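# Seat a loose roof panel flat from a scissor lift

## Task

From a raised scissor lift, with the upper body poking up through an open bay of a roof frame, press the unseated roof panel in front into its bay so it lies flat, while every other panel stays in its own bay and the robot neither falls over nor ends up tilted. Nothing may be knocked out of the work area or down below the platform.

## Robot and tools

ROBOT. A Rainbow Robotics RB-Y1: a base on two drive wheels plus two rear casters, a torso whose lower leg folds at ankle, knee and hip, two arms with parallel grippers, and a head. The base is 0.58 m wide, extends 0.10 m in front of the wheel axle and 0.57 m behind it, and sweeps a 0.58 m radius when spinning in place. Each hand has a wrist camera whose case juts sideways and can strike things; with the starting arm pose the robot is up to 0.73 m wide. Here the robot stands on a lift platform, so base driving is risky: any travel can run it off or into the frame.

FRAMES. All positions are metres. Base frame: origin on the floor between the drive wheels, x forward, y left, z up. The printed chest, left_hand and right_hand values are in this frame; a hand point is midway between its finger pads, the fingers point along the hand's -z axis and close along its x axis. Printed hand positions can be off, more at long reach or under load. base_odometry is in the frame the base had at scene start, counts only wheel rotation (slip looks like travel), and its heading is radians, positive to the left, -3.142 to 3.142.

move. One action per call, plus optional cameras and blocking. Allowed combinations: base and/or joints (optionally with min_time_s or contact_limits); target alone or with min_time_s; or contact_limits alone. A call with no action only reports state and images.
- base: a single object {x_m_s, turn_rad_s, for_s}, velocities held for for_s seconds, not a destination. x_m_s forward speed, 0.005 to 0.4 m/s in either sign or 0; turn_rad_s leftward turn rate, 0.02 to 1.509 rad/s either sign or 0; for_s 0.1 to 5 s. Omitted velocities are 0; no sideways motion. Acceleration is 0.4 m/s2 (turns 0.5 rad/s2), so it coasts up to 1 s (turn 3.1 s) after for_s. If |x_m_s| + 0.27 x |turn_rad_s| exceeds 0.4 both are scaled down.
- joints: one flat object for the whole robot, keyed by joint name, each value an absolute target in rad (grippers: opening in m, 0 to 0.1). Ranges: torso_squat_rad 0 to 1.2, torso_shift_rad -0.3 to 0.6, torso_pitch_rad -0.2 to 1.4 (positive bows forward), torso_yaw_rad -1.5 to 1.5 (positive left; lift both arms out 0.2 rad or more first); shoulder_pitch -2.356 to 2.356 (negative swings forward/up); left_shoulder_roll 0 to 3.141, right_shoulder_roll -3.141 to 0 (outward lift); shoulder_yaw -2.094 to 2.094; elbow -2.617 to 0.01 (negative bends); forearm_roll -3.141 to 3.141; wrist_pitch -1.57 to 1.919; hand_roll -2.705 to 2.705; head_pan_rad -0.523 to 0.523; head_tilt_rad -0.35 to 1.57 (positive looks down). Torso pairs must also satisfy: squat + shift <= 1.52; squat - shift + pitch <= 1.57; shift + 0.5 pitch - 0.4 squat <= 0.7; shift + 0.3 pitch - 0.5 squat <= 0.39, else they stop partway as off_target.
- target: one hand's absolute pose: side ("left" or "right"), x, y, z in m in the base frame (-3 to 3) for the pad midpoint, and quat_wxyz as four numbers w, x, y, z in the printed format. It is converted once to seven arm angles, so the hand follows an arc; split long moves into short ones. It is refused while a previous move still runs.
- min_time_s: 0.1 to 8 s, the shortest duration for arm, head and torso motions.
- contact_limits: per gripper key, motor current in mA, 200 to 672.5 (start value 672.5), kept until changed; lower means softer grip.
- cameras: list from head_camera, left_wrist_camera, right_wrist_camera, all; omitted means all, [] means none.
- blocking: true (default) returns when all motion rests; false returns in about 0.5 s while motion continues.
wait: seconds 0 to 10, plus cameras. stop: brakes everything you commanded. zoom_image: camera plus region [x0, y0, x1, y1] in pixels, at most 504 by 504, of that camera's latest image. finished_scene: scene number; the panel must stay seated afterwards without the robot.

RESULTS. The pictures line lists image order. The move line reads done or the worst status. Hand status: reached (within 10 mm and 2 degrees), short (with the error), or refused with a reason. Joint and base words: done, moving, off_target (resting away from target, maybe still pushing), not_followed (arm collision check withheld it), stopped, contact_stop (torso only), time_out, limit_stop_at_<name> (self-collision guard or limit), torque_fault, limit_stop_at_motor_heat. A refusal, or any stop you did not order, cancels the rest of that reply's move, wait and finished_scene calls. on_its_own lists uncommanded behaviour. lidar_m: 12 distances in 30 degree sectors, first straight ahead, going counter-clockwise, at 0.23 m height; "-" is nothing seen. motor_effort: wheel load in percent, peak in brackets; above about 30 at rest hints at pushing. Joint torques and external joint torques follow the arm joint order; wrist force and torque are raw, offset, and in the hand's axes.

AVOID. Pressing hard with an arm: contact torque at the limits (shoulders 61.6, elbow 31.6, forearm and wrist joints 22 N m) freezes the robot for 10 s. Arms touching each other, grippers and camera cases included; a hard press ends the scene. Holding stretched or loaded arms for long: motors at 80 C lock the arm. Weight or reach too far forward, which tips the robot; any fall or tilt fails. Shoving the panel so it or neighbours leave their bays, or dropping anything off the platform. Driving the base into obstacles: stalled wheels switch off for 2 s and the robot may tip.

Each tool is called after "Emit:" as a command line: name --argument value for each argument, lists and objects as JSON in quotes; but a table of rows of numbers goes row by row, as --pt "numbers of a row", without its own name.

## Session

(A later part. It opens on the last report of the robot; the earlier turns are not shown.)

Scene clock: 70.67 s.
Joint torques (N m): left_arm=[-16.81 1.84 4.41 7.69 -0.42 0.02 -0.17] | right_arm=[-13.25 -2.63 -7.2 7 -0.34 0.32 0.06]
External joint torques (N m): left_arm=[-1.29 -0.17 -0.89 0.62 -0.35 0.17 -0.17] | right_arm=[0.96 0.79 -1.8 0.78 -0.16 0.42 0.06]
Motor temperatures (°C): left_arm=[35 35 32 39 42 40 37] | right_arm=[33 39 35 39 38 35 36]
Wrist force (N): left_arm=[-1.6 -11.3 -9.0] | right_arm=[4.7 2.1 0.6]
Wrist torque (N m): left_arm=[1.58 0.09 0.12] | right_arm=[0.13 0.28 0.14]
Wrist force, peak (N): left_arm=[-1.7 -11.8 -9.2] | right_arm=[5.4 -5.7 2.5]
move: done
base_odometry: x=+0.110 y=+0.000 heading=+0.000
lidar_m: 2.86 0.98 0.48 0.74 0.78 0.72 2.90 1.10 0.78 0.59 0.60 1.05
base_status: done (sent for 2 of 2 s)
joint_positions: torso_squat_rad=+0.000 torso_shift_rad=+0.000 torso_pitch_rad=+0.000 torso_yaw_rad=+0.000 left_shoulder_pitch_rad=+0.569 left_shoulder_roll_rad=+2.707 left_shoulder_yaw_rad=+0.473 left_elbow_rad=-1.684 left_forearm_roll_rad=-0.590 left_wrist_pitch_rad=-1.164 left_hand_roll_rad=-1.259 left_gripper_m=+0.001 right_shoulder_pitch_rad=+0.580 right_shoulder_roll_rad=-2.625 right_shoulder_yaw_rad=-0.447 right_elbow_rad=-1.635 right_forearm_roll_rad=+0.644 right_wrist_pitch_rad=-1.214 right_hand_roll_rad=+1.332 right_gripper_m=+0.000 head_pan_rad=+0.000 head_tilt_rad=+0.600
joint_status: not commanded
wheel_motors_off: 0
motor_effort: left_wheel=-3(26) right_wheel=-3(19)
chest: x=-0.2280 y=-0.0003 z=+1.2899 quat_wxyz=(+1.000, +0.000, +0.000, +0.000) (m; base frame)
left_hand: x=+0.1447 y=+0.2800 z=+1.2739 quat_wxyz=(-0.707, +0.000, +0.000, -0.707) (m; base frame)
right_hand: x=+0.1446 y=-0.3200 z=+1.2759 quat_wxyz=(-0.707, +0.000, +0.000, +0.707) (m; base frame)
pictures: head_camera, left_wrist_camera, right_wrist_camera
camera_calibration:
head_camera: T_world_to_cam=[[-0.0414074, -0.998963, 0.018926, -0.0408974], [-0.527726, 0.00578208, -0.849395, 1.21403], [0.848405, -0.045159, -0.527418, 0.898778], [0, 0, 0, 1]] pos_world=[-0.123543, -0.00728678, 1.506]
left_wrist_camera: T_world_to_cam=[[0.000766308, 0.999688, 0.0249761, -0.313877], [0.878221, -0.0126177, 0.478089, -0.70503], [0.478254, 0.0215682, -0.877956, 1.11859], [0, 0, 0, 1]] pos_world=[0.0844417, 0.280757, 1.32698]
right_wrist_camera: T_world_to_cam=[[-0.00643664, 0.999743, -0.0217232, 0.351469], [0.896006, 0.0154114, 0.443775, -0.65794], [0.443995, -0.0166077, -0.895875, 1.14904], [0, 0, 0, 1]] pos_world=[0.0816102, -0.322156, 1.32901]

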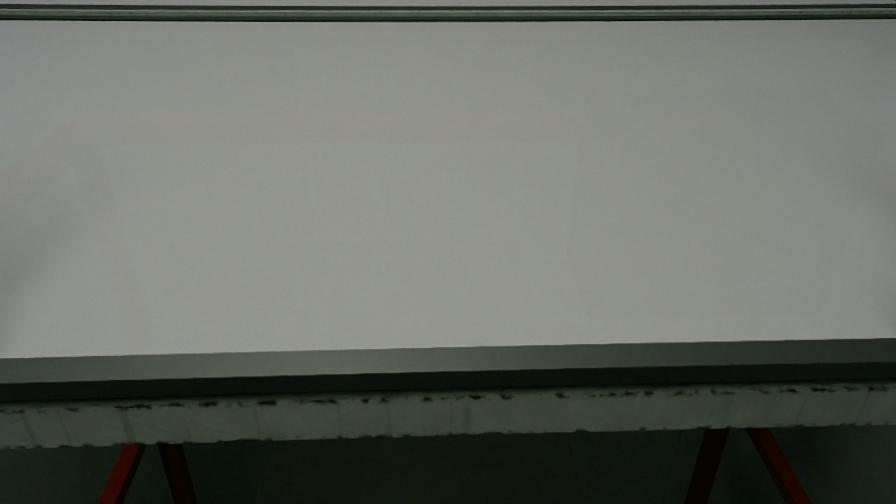

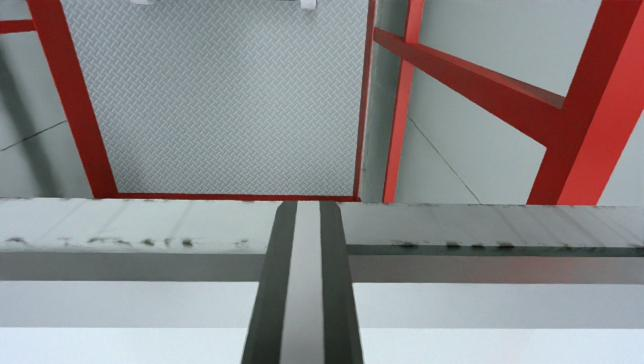

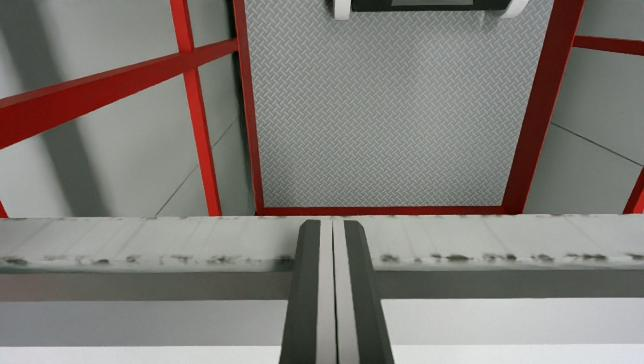

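Emit:
move --base '{"x_m_s": 0.02, "for_s": 1.0}'

Emit:
zoom_image --camera "head_camera" --region '[348, 300, 548, 460]'

Emit:
zoom_image --camera "head_camera" --region '[348, 0, 548, 100]'

Emit:
zoom_image --camera "left_wrist_camera" --region '[120, 180, 300, 364]'

Emit:
zoom_image --camera "right_wrist_camera" --region '[350, 180, 530, 364]'

Scene clock: 72.60 s.
Joint torques (N m): left_arm=[-16.72 1.74 4.08 7.7 -0.34 0.13 -0.14] | right_arm=[-13.67 -2.94 -6.98 6.9 -0.36 0.12 0.05]
External joint torques (N m): left_arm=[-1.2 -0.27 -1.21 0.63 -0.27 0.29 -0.14] | right_arm=[0.55 0.48 -1.59 0.68 -0.18 0.21 0.05]
Motor temperatures (°C): left_arm=[35 35 32 39 42 40 37] | right_arm=[33 39 35 39 38 35 36]
Wrist force (N): left_arm=[-1.8 -9.7 -8.0] | right_arm=[4.7 1.1 1.1]
Wrist torque (N m): left_arm=[1.61 0.10 0.13] | right_arm=[0.14 0.27 0.14]
Wrist force, peak (N): left_arm=[-1.3 -11.6 -9.0] | right_arm=[5.0 -2.7 3.1]
move: done
base_odometry: x=+0.130 y=+0.000 heading=+0.000
lidar_m: 2.87 0.95 0.49 0.52 0.77 0.74 2.89 1.12 0.77 0.60 0.62 1.03
base_status: done (sent for 1 of 1 s)
joint_positions: torso_squat_rad=+0.000 torso_shift_rad=+0.000 torso_pitch_rad=+0.000 torso_yaw_rad=+0.000 left_shoulder_pitch_rad=+0.569 left_shoulder_roll_rad=+2.707 left_shoulder_yaw_rad=+0.473 left_elbow_rad=-1.684 left_forearm_roll_rad=-0.590 left_wrist_pitch_rad=-1.164 left_hand_roll_rad=-1.259 left_gripper_m=+0.001 right_shoulder_pitch_rad=+0.580 right_shoulder_roll_rad=-2.625 right_shoulder_yaw_rad=-0.447 right_elbow_rad=-1.635 right_forearm_roll_rad=+0.644 right_wrist_pitch_rad=-1.214 right_hand_roll_rad=+1.332 right_gripper_m=+0.000 head_pan_rad=+0.000 head_tilt_rad=+0.600
joint_status: not commanded
wheel_motors_off: 0
motor_effort: left_wheel=-5(15) right_wheel=-4(16)
chest: x=-0.2280 y=-0.0003 z=+1.2899 quat_wxyz=(+1.000, +0.000, +0.000, +0.000) (m; base frame)
left_hand: x=+0.1447 y=+0.2800 z=+1.2739 quat_wxyz=(-0.707, +0.000, +0.000, -0.707) (m; base frame)
right_hand: x=+0.1446 y=-0.3200 z=+1.2760 quat_wxyz=(-0.707, +0.000, +0.000, +0.707) (m; base frame)
pictures: head_camera, left_wrist_camera, right_wrist_camera
camera_calibration:
head_camera: T_world_to_cam=[[-0.041409, -0.998963, 0.0189269, -0.040899], [-0.527654, 0.00577836, -0.84944, 1.21411], [0.848449, -0.0451613, -0.527346, 0.898675], [0, 0, 0, 1]] pos_world=[-0.123543, -0.00728679, 1.506]
left_wrist_camera: T_world_to_cam=[[0.000764566, 0.999688, 0.0249753, -0.313876], [0.878179, -0.0126177, 0.478166, -0.705129], [0.478332, 0.0215672, -0.877914, 1.11853], [0, 0, 0, 1]] pos_world=[0.0844416, 0.280757, 1.32698]
right_wrist_camera: T_world_to_cam=[[-0.00643664, 0.999743, -0.0217232, 0.351469], [0.896006, 0.0154114, 0.443775, -0.65794], [0.443995, -0.0166077, -0.895875, 1.14904], [0, 0, 0, 1]] pos_world=[0.0816102, -0.322156, 1.32901]

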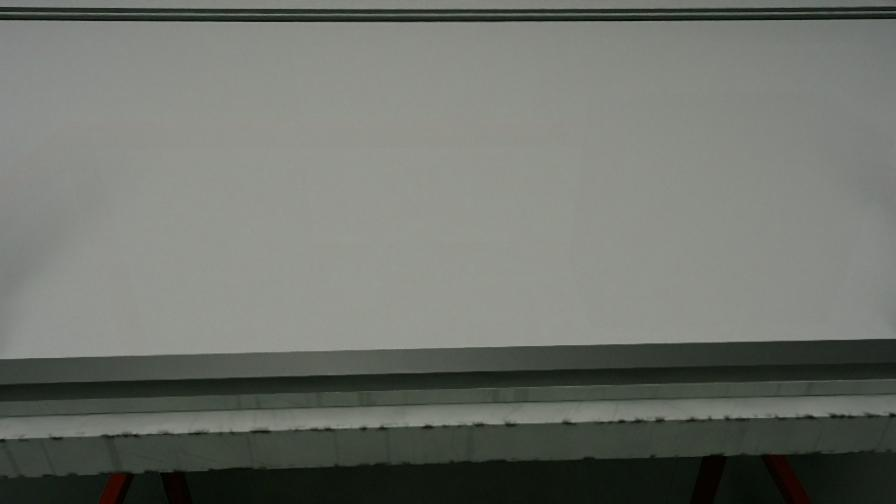

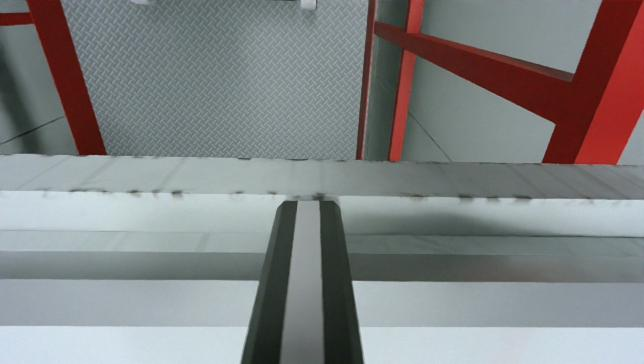

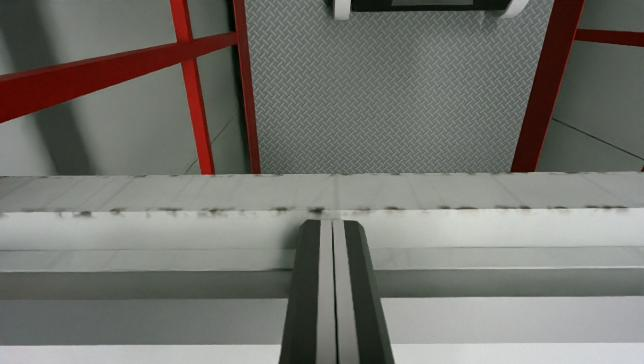

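Scaled by 2.520 from the camera's 896x504 image, which has a finer 1280x720 frame.

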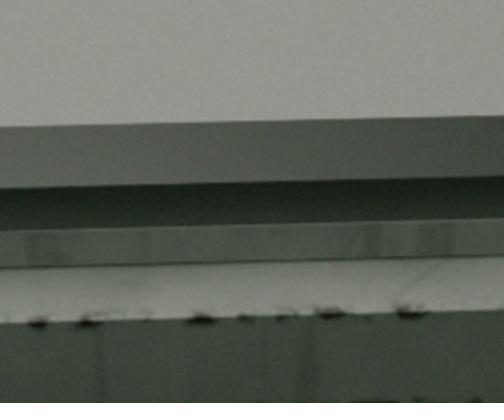

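Scaled by 2.520 from the camera's 896x504 image, which has a finer 1280x720 frame.

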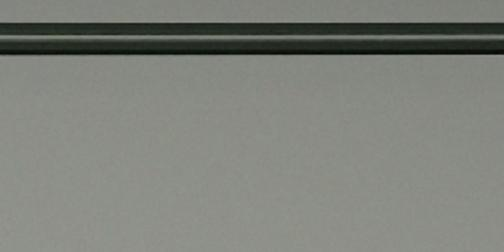

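Scaled by 2.739 from the camera's 644x364 image, which has a finer 1265x715 frame.

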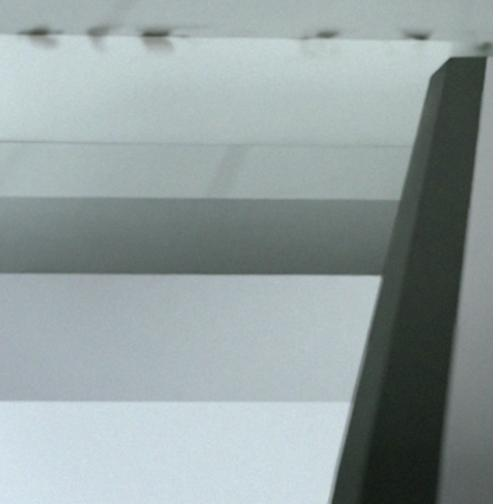

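Scaled by 2.739 from the camera's 644x364 image, which has a finer 1265x715 frame.

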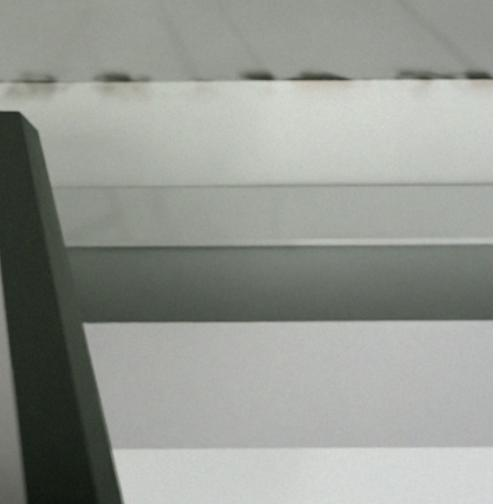

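Emit:
move --base '{"x_m_s": 0.01, "for_s": 1.0}'

Emit:
zoom_image --camera "right_wrist_camera" --region '[350, 180, 530, 364]'

Emit:
zoom_image --camera "left_wrist_camera" --region '[120, 180, 300, 364]'

Emit:
zoom_image --camera "head_camera" --region '[348, 0, 548, 100]'

Scene clock: 74.27 s.
Joint torques (N m): left_arm=[-16.68 2.05 4.26 7.59 -0.51 0.16 -0.06] | right_arm=[-13.78 -2.68 -6.87 7.05 -0.22 0.29 0.17]
External joint torques (N m): left_arm=[-1.15 0.04 -1.04 0.52 -0.44 0.34 -0.06] | right_arm=[0.44 0.74 -1.48 0.82 -0.04 0.39 0.17]
Motor temperatures (°C): left_arm=[35 35 32 39 42 40 37] | right_arm=[33 39 35 39 38 35 36]
Wrist force (N): left_arm=[-1.5 -10.8 -9.0] | right_arm=[4.8 1.6 0.6]
Wrist torque (N m): left_arm=[1.59 0.12 0.15] | right_arm=[0.18 0.28 0.14]
Wrist force, peak (N): left_arm=[-1.4 -11.7 -9.1] | right_arm=[4.9 -2.6 2.8]
move: done
base_odometry: x=+0.140 y=+0.000 heading=+0.000
lidar_m: 2.87 0.96 0.50 0.50 0.78 0.74 2.91 1.12 0.77 0.59 0.78 1.02
base_status: done (sent for 1 of 1 s)
joint_positions: torso_squat_rad=+0.000 torso_shift_rad=+0.000 torso_pitch_rad=+0.000 torso_yaw_rad=+0.000 left_shoulder_pitch_rad=+0.569 left_shoulder_roll_rad=+2.707 left_shoulder_yaw_rad=+0.473 left_elbow_rad=-1.684 left_forearm_roll_rad=-0.590 left_wrist_pitch_rad=-1.164 left_hand_roll_rad=-1.259 left_gripper_m=+0.001 right_shoulder_pitch_rad=+0.580 right_shoulder_roll_rad=-2.625 right_shoulder_yaw_rad=-0.447 right_elbow_rad=-1.635 right_forearm_roll_rad=+0.644 right_wrist_pitch_rad=-1.214 right_hand_roll_rad=+1.332 right_gripper_m=+0.000 head_pan_rad=+0.000 head_tilt_rad=+0.600
joint_status: not commanded
wheel_motors_off: 0
motor_effort: left_wheel=-5(13) right_wheel=+0(11)
chest: x=-0.2281 y=-0.0003 z=+1.2899 quat_wxyz=(+1.000, +0.000, +0.000, +0.000) (m; base frame)
left_hand: x=+0.1446 y=+0.2800 z=+1.2739 quat_wxyz=(-0.707, +0.000, +0.000, -0.707) (m; base frame)
right_hand: x=+0.1446 y=-0.3200 z=+1.2760 quat_wxyz=(-0.707, +0.000, +0.000, +0.707) (m; base frame)
pictures: head_camera, left_wrist_camera, right_wrist_camera
camera_calibration:
head_camera: T_world_to_cam=[[-0.0414056, -0.998963, 0.0189247, -0.0408994], [-0.527609, 0.00577604, -0.849468, 1.21411], [0.848478, -0.0451576, -0.527301, 0.898695], [0, 0, 0, 1]] pos_world=[-0.123643, -0.00728678, 1.506]
left_wrist_camera: T_world_to_cam=[[0.000764566, 0.999688, 0.0249753, -0.313876], [0.878179, -0.0126177, 0.478166, -0.705041], [0.478332, 0.0215672, -0.877914, 1.11858], [0, 0, 0, 1]] pos_world=[0.0843416, 0.280757, 1.32698]
right_wrist_camera: T_world_to_cam=[[-0.00643497, 0.999743, -0.0217238, 0.351471], [0.895966, 0.0154117, 0.443855, -0.657999], [0.444076, -0.0166076, -0.895835, 1.14912], [0, 0, 0, 1]] pos_world=[0.0815103, -0.322156, 1.32911]

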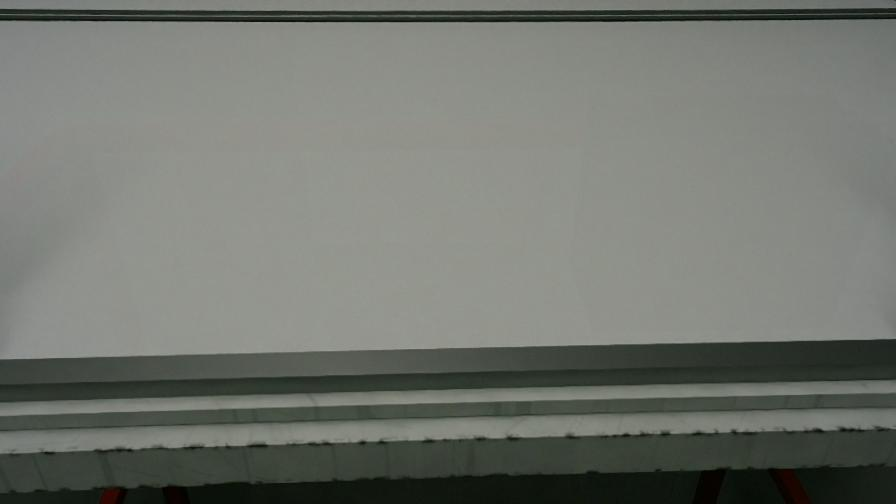

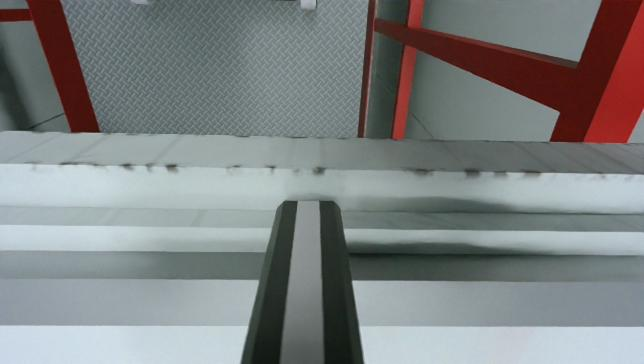

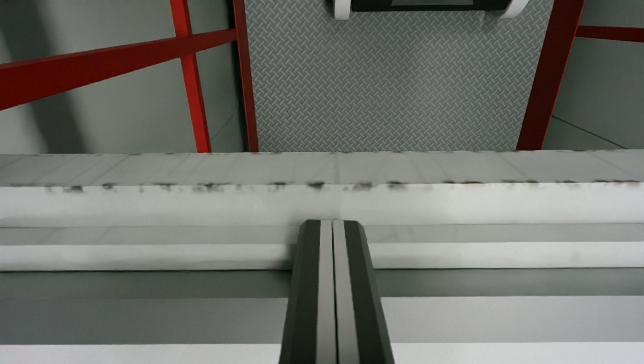

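Scaled by 2.739 from the camera's 644x364 image, which has a finer 1265x715 frame.

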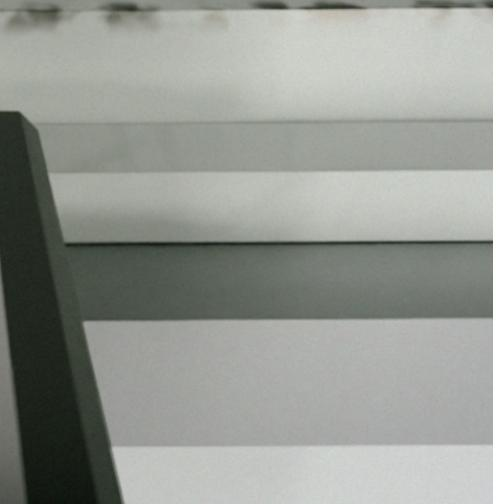

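Scaled by 2.739 from the camera's 644x364 image, which has a finer 1265x715 frame.

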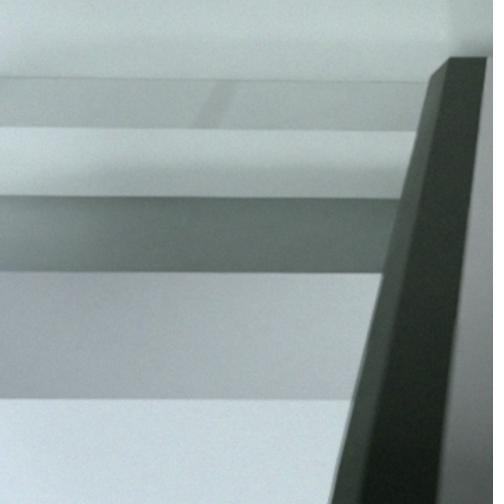

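Scaled by 2.520 from the camera's 896x504 image, which has a finer 1280x720 frame.

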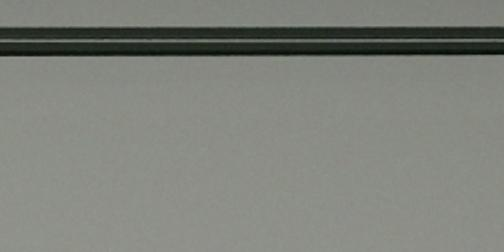

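Emit:
move --base '{"x_m_s": 0.01, "for_s": 0.3}'

Emit:
zoom_image --camera "right_wrist_camera" --region '[350, 180, 530, 364]'

Emit:
zoom_image --camera "left_wrist_camera" --region '[120, 180, 300, 364]'

Scene clock: 75.37 s.
Joint torques (N m): left_arm=[-16.47 2.22 4.23 7.68 -0.42 0.08 -0.16] | right_arm=[-13.66 -2.93 -6.99 6.65 -0.16 0.06 0.12]
External joint torques (N m): left_arm=[-0.94 0.21 -1.06 0.61 -0.36 0.23 -0.16] | right_arm=[0.56 0.49 -1.6 0.42 0.01 0.16 0.12]
Motor temperatures (°C): left_arm=[35 35 32 39 42 40 37] | right_arm=[33 39 35 39 38 35 36]
Wrist force (N): left_arm=[-1.4 -11.0 -8.5] | right_arm=[4.5 1.8 0.8]
Wrist torque (N m): left_arm=[1.62 0.12 0.12] | right_arm=[0.18 0.27 0.13]
Wrist force, peak (N): left_arm=[-1.4 -11.2 -9.2] | right_arm=[5.1 -1.3 1.2]
move: done
base_odometry: x=+0.142 y=+0.000 heading=+0.000
lidar_m: 2.87 0.95 0.51 0.49 0.77 0.75 2.90 1.11 0.76 0.59 0.78 1.02
base_status: done (sent for 0.3 of 0.3 s)
joint_positions: torso_squat_rad=+0.000 torso_shift_rad=+0.000 torso_pitch_rad=+0.000 torso_yaw_rad=+0.000 left_shoulder_pitch_rad=+0.569 left_shoulder_roll_rad=+2.707 left_shoulder_yaw_rad=+0.473 left_elbow_rad=-1.684 left_forearm_roll_rad=-0.590 left_wrist_pitch_rad=-1.164 left_hand_roll_rad=-1.259 left_gripper_m=+0.001 right_shoulder_pitch_rad=+0.580 right_shoulder_roll_rad=-2.625 right_shoulder_yaw_rad=-0.447 right_elbow_rad=-1.635 right_forearm_roll_rad=+0.644 right_wrist_pitch_rad=-1.214 right_hand_roll_rad=+1.332 right_gripper_m=+0.000 head_pan_rad=+0.000 head_tilt_rad=+0.600
joint_status: not commanded
wheel_motors_off: 0
motor_effort: left_wheel=-5(12) right_wheel=-2(11)
chest: x=-0.2280 y=-0.0003 z=+1.2899 quat_wxyz=(+1.000, +0.000, +0.000, +0.000) (m; base frame)
left_hand: x=+0.1447 y=+0.2800 z=+1.2739 quat_wxyz=(-0.707, +0.000, +0.000, -0.707) (m; base frame)
right_hand: x=+0.1447 y=-0.3200 z=+1.2759 quat_wxyz=(-0.707, +0.000, +0.000, +0.707) (m; base frame)
pictures: head_camera, left_wrist_camera, right_wrist_camera
camera_calibration:
head_camera: T_world_to_cam=[[-0.0414074, -0.998963, 0.018926, -0.0408974], [-0.527726, 0.00578208, -0.849395, 1.21403], [0.848405, -0.045159, -0.527418, 0.898778], [0, 0, 0, 1]] pos_world=[-0.123543, -0.00728678, 1.506]
left_wrist_camera: T_world_to_cam=[[0.000766188, 0.999688, 0.0249762, -0.313877], [0.878179, -0.0126195, 0.478166, -0.705128], [0.478332, 0.0215672, -0.877914, 1.11853], [0, 0, 0, 1]] pos_world=[0.0844416, 0.280757, 1.32698]
right_wrist_camera: T_world_to_cam=[[-0.00643497, 0.999743, -0.0217238, 0.35147], [0.895966, 0.0154117, 0.443855, -0.658044], [0.444076, -0.0166076, -0.895835, 1.14899], [0, 0, 0, 1]] pos_world=[0.0816103, -0.322156, 1.32901]

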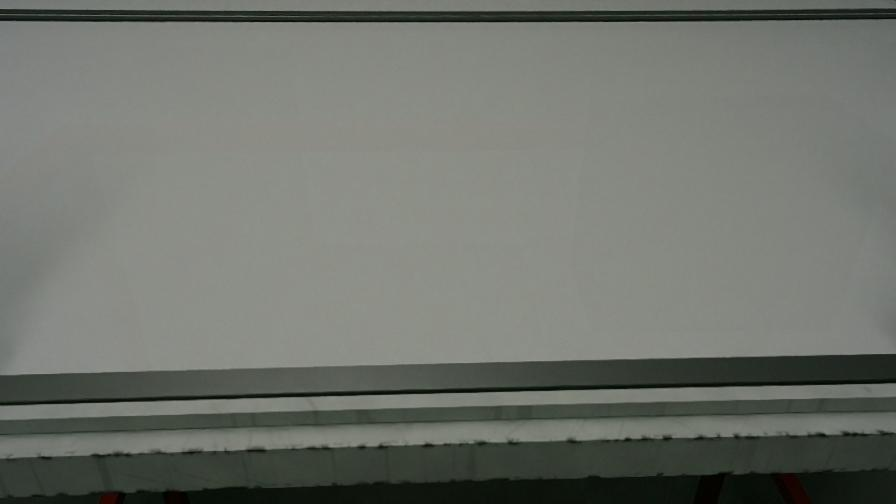

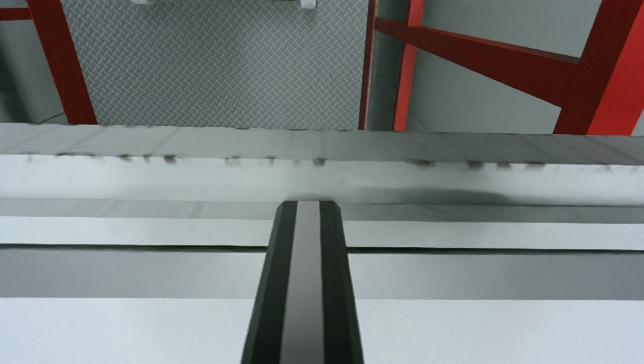

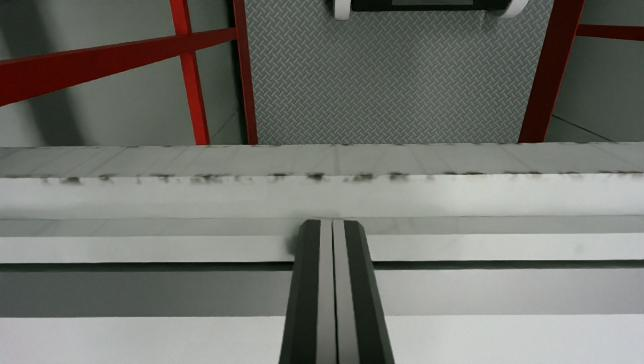

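Scaled by 2.739 from the camera's 644x364 image, which has a finer 1265x715 frame.

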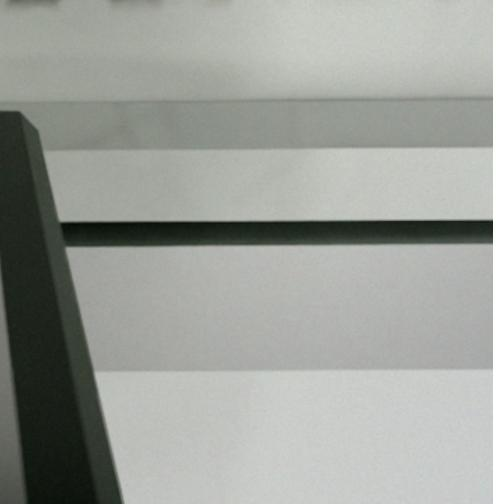

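Scaled by 2.739 from the camera's 644x364 image, which has a finer 1265x715 frame.

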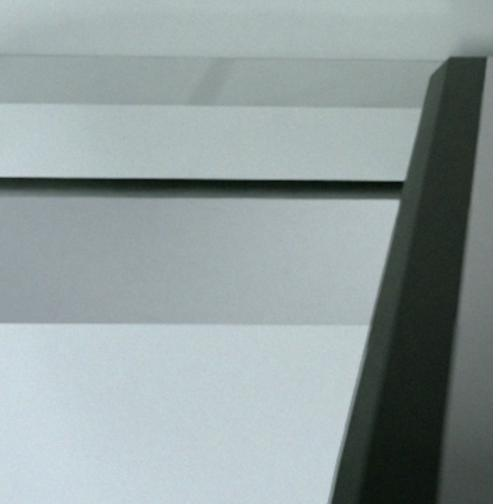

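Emit:
move --target '{"side": "left", "x": 0.145, "y": 0.28, "z": 1.36, "quat_wxyz": [0.70711, 0, 0, 0.70711]}' --cameras '[]'

Emit:
move --target '{"side": "right", "x": 0.145, "y": -0.32, "z": 1.36, "quat_wxyz": [0.70711, 0, 0, -0.70711]}' --cameras '[]'

Emit:
move --joints '{"head_pan_rad": 0.52, "head_tilt_rad": 0.55}'

Emit:
move --joints '{"head_pan_rad": -0.52, "head_tilt_rad": 0.55}' --cameras '["head_camera"]'

Emit:
move --joints '{"head_pan_rad": 0.0, "head_tilt_rad": 0.3}' --cameras '["head_camera"]'

Emit:
zoom_image --camera "head_camera" --region '[248, 150, 648, 250]'

Scene clock: 77.07 s.
Joint torques (N m): left_arm=[-15.07 2.97 4.94 7.28 -0.13 0.14 -0.16] | right_arm=[-14.03 -3.3 -6.98 6.58 -0.16 0.16 0.19]
External joint torques (N m): left_arm=[-0.06 0.38 0 -0.3 -0.06 0.29 -0.16] | right_arm=[0.18 0.12 -1.59 0.36 0.02 0.26 0.19]
Motor temperatures (°C): left_arm=[35 35 32 39 42 40 37] | right_arm=[33 39 35 39 38 35 36]
Wrist force (N): left_arm=[-1.7 -11.3 -9.1] | right_arm=[4.7 1.7 0.8]
Wrist torque (N m): left_arm=[1.58 0.05 0.15] | right_arm=[0.19 0.27 0.15]
Wrist force, peak (N): left_arm=[-1.8 -11.8 -9.8] | right_arm=[4.9 2.0 0.7]
move: done
base_odometry: x=+0.142 y=+0.000 heading=+0.000
lidar_m: 2.88 0.96 0.51 0.49 0.78 0.75 2.90 1.13 0.78 0.58 0.78 1.01
base_status: not commanded
joint_positions: torso_squat_rad=+0.000 torso_shift_rad=+0.000 torso_pitch_rad=+0.000 torso_yaw_rad=+0.000 left_shoulder_pitch_rad=+0.469 left_shoulder_roll_rad=+2.732 left_shoulder_yaw_rad=+0.497 left_elbow_rad=-1.464 left_forearm_roll_rad=-0.517 left_wrist_pitch_rad=-1.444 left_hand_roll_rad=-1.324 left_gripper_m=+0.001 right_shoulder_pitch_rad=+0.580 right_shoulder_roll_rad=-2.625 right_shoulder_yaw_rad=-0.447 right_elbow_rad=-1.635 right_forearm_roll_rad=+0.644 right_wrist_pitch_rad=-1.214 right_hand_roll_rad=+1.332 right_gripper_m=+0.000 head_pan_rad=+0.000 head_tilt_rad=+0.600
joint_status: all done
wheel_motors_off: 0
motor_effort: left_wheel=-2(5) right_wheel=-2(5)
chest: x=-0.2280 y=-0.0003 z=+1.2899 quat_wxyz=(+1.000, +0.000, +0.000, +0.000) (m; base frame)
left_hand: x=+0.1450 y=+0.2799 z=+1.3602 quat_wxyz=(-0.707, +0.000, +0.000, -0.707) (m; base frame)
left_hand_status: reached (checked arc, planned for 0.5 s): 0 mm and 0.0 deg off.
right_hand: x=+0.1447 y=-0.3201 z=+1.2759 quat_wxyz=(-0.707, +0.000, +0.000, +0.707) (m; base frame)
pictures: none
No camera images: "cameras" was empty.

Scene clock: 78.33 s.
Joint torques (N m): left_arm=[-15.27 3.06 4.4 7.19 -0.17 0 -0.14] | right_arm=[-13.18 -4.9 -7.02 6.94 -0.4 0.27 0.22]
External joint torques (N m): left_arm=[-0.26 0.47 -0.53 -0.39 -0.09 0.15 -0.14] | right_arm=[0.64 -1.01 -2.05 0.29 -0.21 0.37 0.22]
Motor temperatures (°C): left_arm=[35 35 32 39 42 40 37] | right_arm=[33 39 35 39 38 35 36]
Wrist force (N): left_arm=[-1.4 -11.3 -9.0] | right_arm=[4.6 1.9 0.6]
Wrist torque (N m): left_arm=[1.58 0.11 0.15] | right_arm=[0.14 0.26 0.13]
Wrist force, peak (N): left_arm=[-1.6 -11.5 -9.3] | right_arm=[5.0 2.7 1.2]
move: done
base_odometry: x=+0.142 y=+0.000 heading=+0.000
lidar_m: 2.88 0.94 0.49 0.50 0.78 0.73 2.90 1.12 0.77 0.60 0.78 1.02
base_status: not commanded
joint_positions: torso_squat_rad=+0.000 torso_shift_rad=+0.000 torso_pitch_rad=+0.000 torso_yaw_rad=+0.000 left_shoulder_pitch_rad=+0.469 left_shoulder_roll_rad=+2.732 left_shoulder_yaw_rad=+0.497 left_elbow_rad=-1.464 left_forearm_roll_rad=-0.517 left_wrist_pitch_rad=-1.444 left_hand_roll_rad=-1.324 left_gripper_m=+0.001 right_shoulder_pitch_rad=+0.486 right_shoulder_roll_rad=-2.663 right_shoulder_yaw_rad=-0.471 right_elbow_rad=-1.416 right_forearm_roll_rad=+0.571 right_wrist_pitch_rad=-1.480 right_hand_roll_rad=+1.400 right_gripper_m=+0.000 head_pan_rad=+0.000 head_tilt_rad=+0.600
joint_status: all done
wheel_motors_off: 0
motor_effort: left_wheel=-2(3) right_wheel=+0(3)
chest: x=-0.2280 y=-0.0003 z=+1.2899 quat_wxyz=(+1.000, +0.000, +0.000, +0.000) (m; base frame)
left_hand: x=+0.1450 y=+0.2800 z=+1.3601 quat_wxyz=(-0.707, +0.000, +0.000, -0.707) (m; base frame)
right_hand: x=+0.1449 y=-0.3201 z=+1.3599 quat_wxyz=(-0.707, +0.000, +0.000, +0.707) (m; base frame)
right_hand_status: reached (checked arc, planned for 0.5 s): 0 mm and 0.0 deg off.
pictures: none
No camera images: "cameras" was empty.

Scene clock: 79.37 s.
Joint torques (N m): left_arm=[-15.27 2.68 4.51 7.25 -0.07 -0.03 -0.12] | right_arm=[-13.14 -4.84 -7.23 6.85 -0.39 0.13 0.07]
External joint torques (N m): left_arm=[-0.25 0.09 -0.43 -0.34 0 0.12 -0.12] | right_arm=[0.68 -0.95 -2.25 0.21 -0.2 0.23 0.07]
Motor temperatures (°C): left_arm=[35 35 32 39 42 40 37] | right_arm=[33 39 35 39 38 35 36]
Wrist force (N): left_arm=[-1.3 -11.5 -9.0] | right_arm=[4.5 1.8 0.8]
Wrist torque (N m): left_arm=[1.62 0.11 0.14] | right_arm=[0.16 0.23 0.13]
Wrist force, peak (N): left_arm=[-1.6 -11.6 -9.0] | right_arm=[4.8 2.1 0.8]
move: done
base_odometry: x=+0.142 y=+0.000 heading=+0.000
lidar_m: 2.87 0.95 0.49 0.50 0.77 0.74 2.89 1.13 0.77 0.59 0.78 1.02
base_status: not commanded
joint_positions: torso_squat_rad=+0.000 torso_shift_rad=+0.000 torso_pitch_rad=+0.000 torso_yaw_rad=+0.000 left_shoulder_pitch_rad=+0.469 left_shoulder_roll_rad=+2.732 left_shoulder_yaw_rad=+0.497 left_elbow_rad=-1.464 left_forearm_roll_rad=-0.517 left_wrist_pitch_rad=-1.444 left_hand_roll_rad=-1.324 left_gripper_m=+0.001 right_shoulder_pitch_rad=+0.486 right_shoulder_roll_rad=-2.663 right_shoulder_yaw_rad=-0.471 right_elbow_rad=-1.416 right_forearm_roll_rad=+0.571 right_wrist_pitch_rad=-1.480 right_hand_roll_rad=+1.400 right_gripper_m=+0.000 head_pan_rad=+0.520 head_tilt_rad=+0.550
joint_status: all done
wheel_motors_off: 0
motor_effort: left_wheel=-1(3) right_wheel=+2(3)
chest: x=-0.2280 y=-0.0003 z=+1.2899 quat_wxyz=(+1.000, +0.000, +0.000, +0.000) (m; base frame)
left_hand: x=+0.1450 y=+0.2800 z=+1.3601 quat_wxyz=(-0.707, +0.000, +0.000, -0.707) (m; base frame)
right_hand: x=+0.1449 y=-0.3201 z=+1.3599 quat_wxyz=(-0.707, +0.000, +0.000, +0.707) (m; base frame)
pictures: head_camera, left_wrist_camera, right_wrist_camera
camera_calibration:
head_camera: T_world_to_cam=[[0.459614, -0.887957, 0.0169402, 0.0652357], [-0.423112, -0.235697, -0.874885, 1.27345], [0.780853, 0.394942, -0.484035, 0.820414], [0, 0, 0, 1]] pos_world=[-0.131794, 0.0340595, 1.51013]
left_wrist_camera: T_world_to_cam=[[0.000195776, 0.999678, 0.0253621, -0.316421], [0.877797, -0.0123211, 0.478874, -0.747527], [0.479033, 0.022169, -0.877517, 1.19323], [0, 0, 0, 1]] pos_world=[0.0846411, 0.280656, 1.41308]
right_wrist_camera: T_world_to_cam=[[-0.00561714, 0.999747, -0.0217756, 0.353303], [0.895719, 0.0147117, 0.444377, -0.696451], [0.444585, -0.0170087, -0.895575, 1.22361], [0, 0, 0, 1]] pos_world=[0.0818115, -0.322156, 1.41301]

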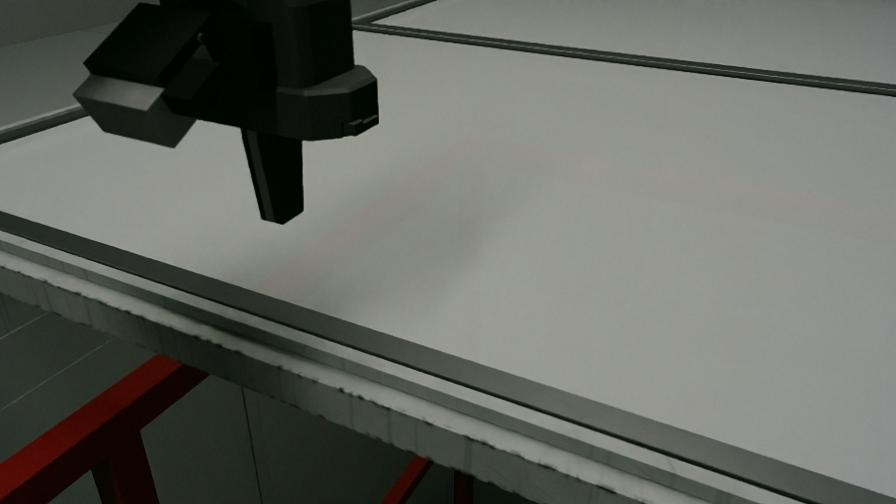

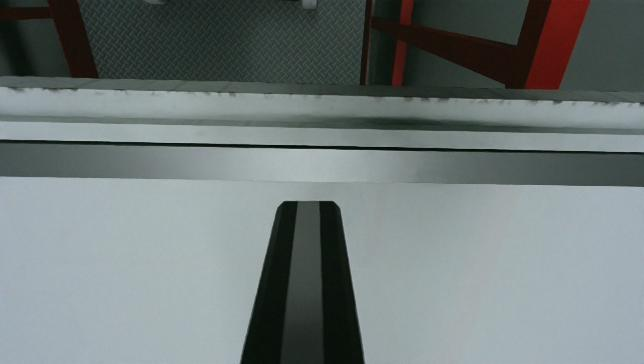

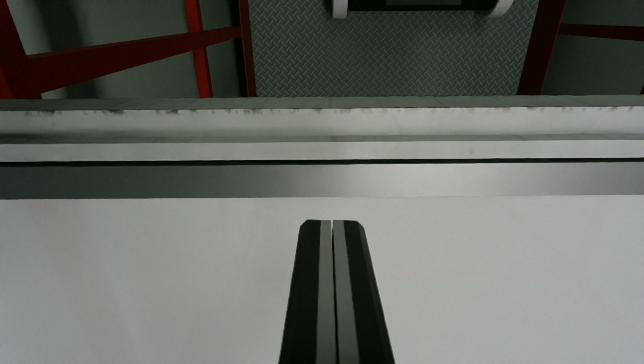

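Scene clock: 80.73 s.
Joint torques (N m): left_arm=[-15.29 2.7 4.36 7.23 -0.17 -0.04 -0.08] | right_arm=[-13.26 -5.23 -7.08 6.83 -0.37 0.22 0.16]
External joint torques (N m): left_arm=[-0.27 0.11 -0.57 -0.36 -0.09 0.11 -0.08] | right_arm=[0.56 -1.34 -2.11 0.19 -0.19 0.32 0.16]
Motor temperatures (°C): left_arm=[35 35 32 39 42 40 37] | right_arm=[33 39 35 39 38 35 36]
Wrist force (N): left_arm=[-1.7 -11.2 -8.8] | right_arm=[4.7 2.0 0.8]
Wrist torque (N m): left_arm=[1.60 0.04 0.16] | right_arm=[0.14 0.28 0.13]
Wrist force, peak (N): left_arm=[-1.5 -11.7 -9.1] | right_arm=[4.9 2.0 0.9]
move: done
base_odometry: x=+0.142 y=+0.000 heading=+0.000
lidar_m: 2.86 0.95 0.50 0.50 0.78 0.74 2.88 1.12 0.78 0.59 0.77 1.02
base_status: not commanded
joint_positions: torso_squat_rad=+0.000 torso_shift_rad=+0.000 torso_pitch_rad=+0.000 torso_yaw_rad=+0.000 left_shoulder_pitch_rad=+0.469 left_shoulder_roll_rad=+2.732 left_shoulder_yaw_rad=+0.497 left_elbow_rad=-1.464 left_forearm_roll_rad=-0.517 left_wrist_pitch_rad=-1.444 left_hand_roll_rad=-1.324 left_gripper_m=+0.001 right_shoulder_pitch_rad=+0.486 right_shoulder_roll_rad=-2.663 right_shoulder_yaw_rad=-0.471 right_elbow_rad=-1.416 right_forearm_roll_rad=+0.571 right_wrist_pitch_rad=-1.480 right_hand_roll_rad=+1.400 right_gripper_m=+0.000 head_pan_rad=-0.520 head_tilt_rad=+0.550
joint_status: all done
wheel_motors_off: 0
motor_effort: left_wheel=-2(2) right_wheel=+0(4)
chest: x=-0.2280 y=-0.0003 z=+1.2899 quat_wxyz=(+1.000, +0.000, +0.000, +0.000) (m; base frame)
left_hand: x=+0.1450 y=+0.2800 z=+1.3601 quat_wxyz=(-0.707, +0.000, +0.000, -0.707) (m; base frame)
right_hand: x=+0.1449 y=-0.3201 z=+1.3599 quat_wxyz=(-0.707, +0.000, +0.000, +0.707) (m; base frame)
pictures: head_camera
camera_calibration:
head_camera: T_world_to_cam=[[-0.532996, -0.845949, 0.0169188, -0.139112], [-0.417903, 0.245811, -0.874605, 1.27426], [0.735712, -0.473231, -0.484541, 0.811486], [0, 0, 0, 1]] pos_world=[-0.138649, -0.0468884, 1.51003]

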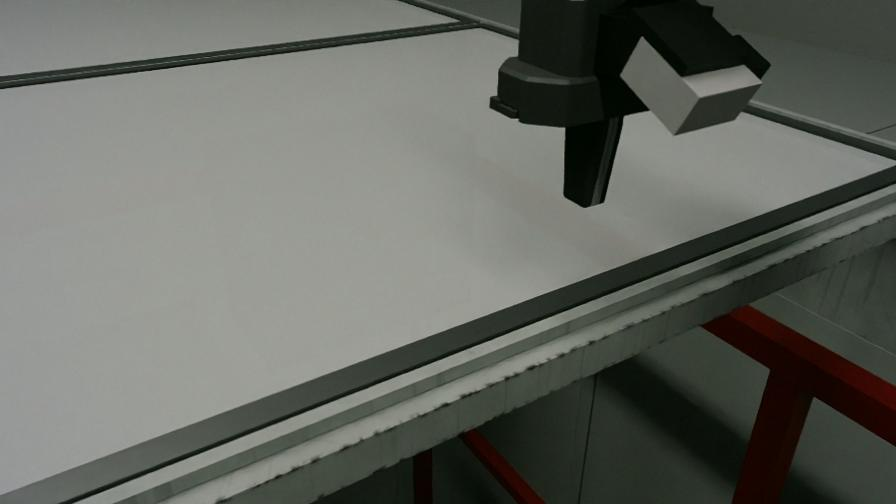

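Scene clock: 81.77 s.
Joint torques (N m): left_arm=[-15.04 2.75 4.51 7.26 -0.1 0.09 -0.17] | right_arm=[-13 -4.82 -6.86 7.01 -0.38 0.14 0.23]
External joint torques (N m): left_arm=[-0.02 0.16 -0.42 -0.32 -0.03 0.24 -0.17] | right_arm=[0.82 -0.93 -1.89 0.36 -0.2 0.24 0.23]
Motor temperatures (°C): left_arm=[35 35 32 39 42 40 37] | right_arm=[33 39 35 39 38 35 36]
Wrist force (N): left_arm=[-1.2 -11.2 -9.0] | right_arm=[4.7 1.9 0.6]
Wrist torque (N m): left_arm=[1.56 0.11 0.16] | right_arm=[0.15 0.27 0.12]
Wrist force, peak (N): left_arm=[-1.5 -11.5 -9.2] | right_arm=[4.8 2.0 0.7]
move: done
base_odometry: x=+0.142 y=+0.000 heading=+0.000
lidar_m: 2.87 0.95 0.50 0.49 0.77 0.76 2.89 1.12 0.77 0.59 0.78 1.01
base_status: not commanded
joint_positions: torso_squat_rad=+0.000 torso_shift_rad=+0.000 torso_pitch_rad=+0.000 torso_yaw_rad=+0.000 left_shoulder_pitch_rad=+0.469 left_shoulder_roll_rad=+2.732 left_shoulder_yaw_rad=+0.497 left_elbow_rad=-1.464 left_forearm_roll_rad=-0.517 left_wrist_pitch_rad=-1.444 left_hand_roll_rad=-1.324 left_gripper_m=+0.001 right_shoulder_pitch_rad=+0.486 right_shoulder_roll_rad=-2.663 right_shoulder_yaw_rad=-0.471 right_elbow_rad=-1.416 right_forearm_roll_rad=+0.571 right_wrist_pitch_rad=-1.480 right_hand_roll_rad=+1.400 right_gripper_m=+0.000 head_pan_rad=+0.000 head_tilt_rad=+0.300
joint_status: all done
wheel_motors_off: 0
motor_effort: left_wheel=-1(2) right_wheel=+1(5)
chest: x=-0.2280 y=-0.0003 z=+1.2899 quat_wxyz=(+1.000, +0.000, +0.000, +0.000) (m; base frame)
left_hand: x=+0.1450 y=+0.2800 z=+1.3601 quat_wxyz=(-0.707, +0.000, +0.000, -0.707) (m; base frame)
right_hand: x=+0.1449 y=-0.3201 z=+1.3599 quat_wxyz=(-0.707, +0.000, +0.000, +0.707) (m; base frame)
pictures: head_camera
camera_calibration:
head_camera: T_world_to_cam=[[-0.0453681, -0.998953, 0.00580133, -0.0222418], [-0.253062, 0.00587473, -0.967432, 1.44644], [0.966386, -0.0453587, -0.253064, 0.514323], [0, 0, 0, 1]] pos_world=[-0.132003, -0.00738693, 1.52962]

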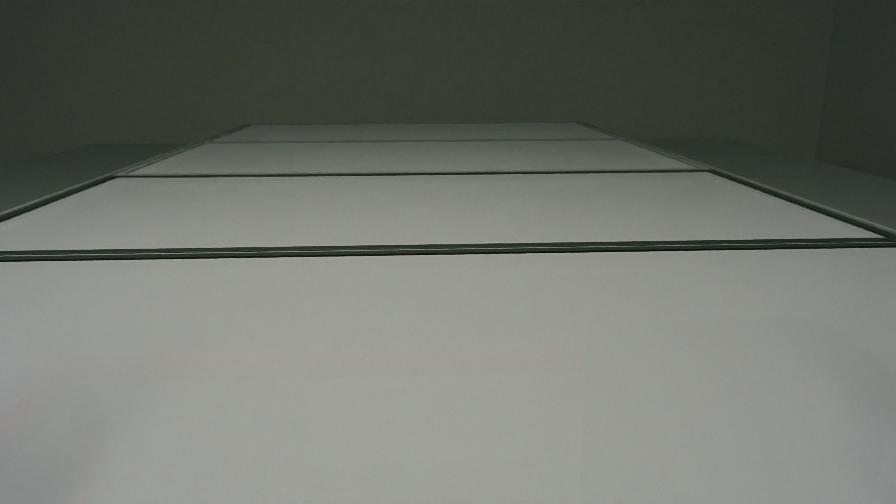

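Scaled by 1.260 from the camera's 896x504 image, which has a finer 1280x720 frame.

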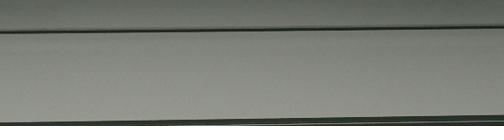

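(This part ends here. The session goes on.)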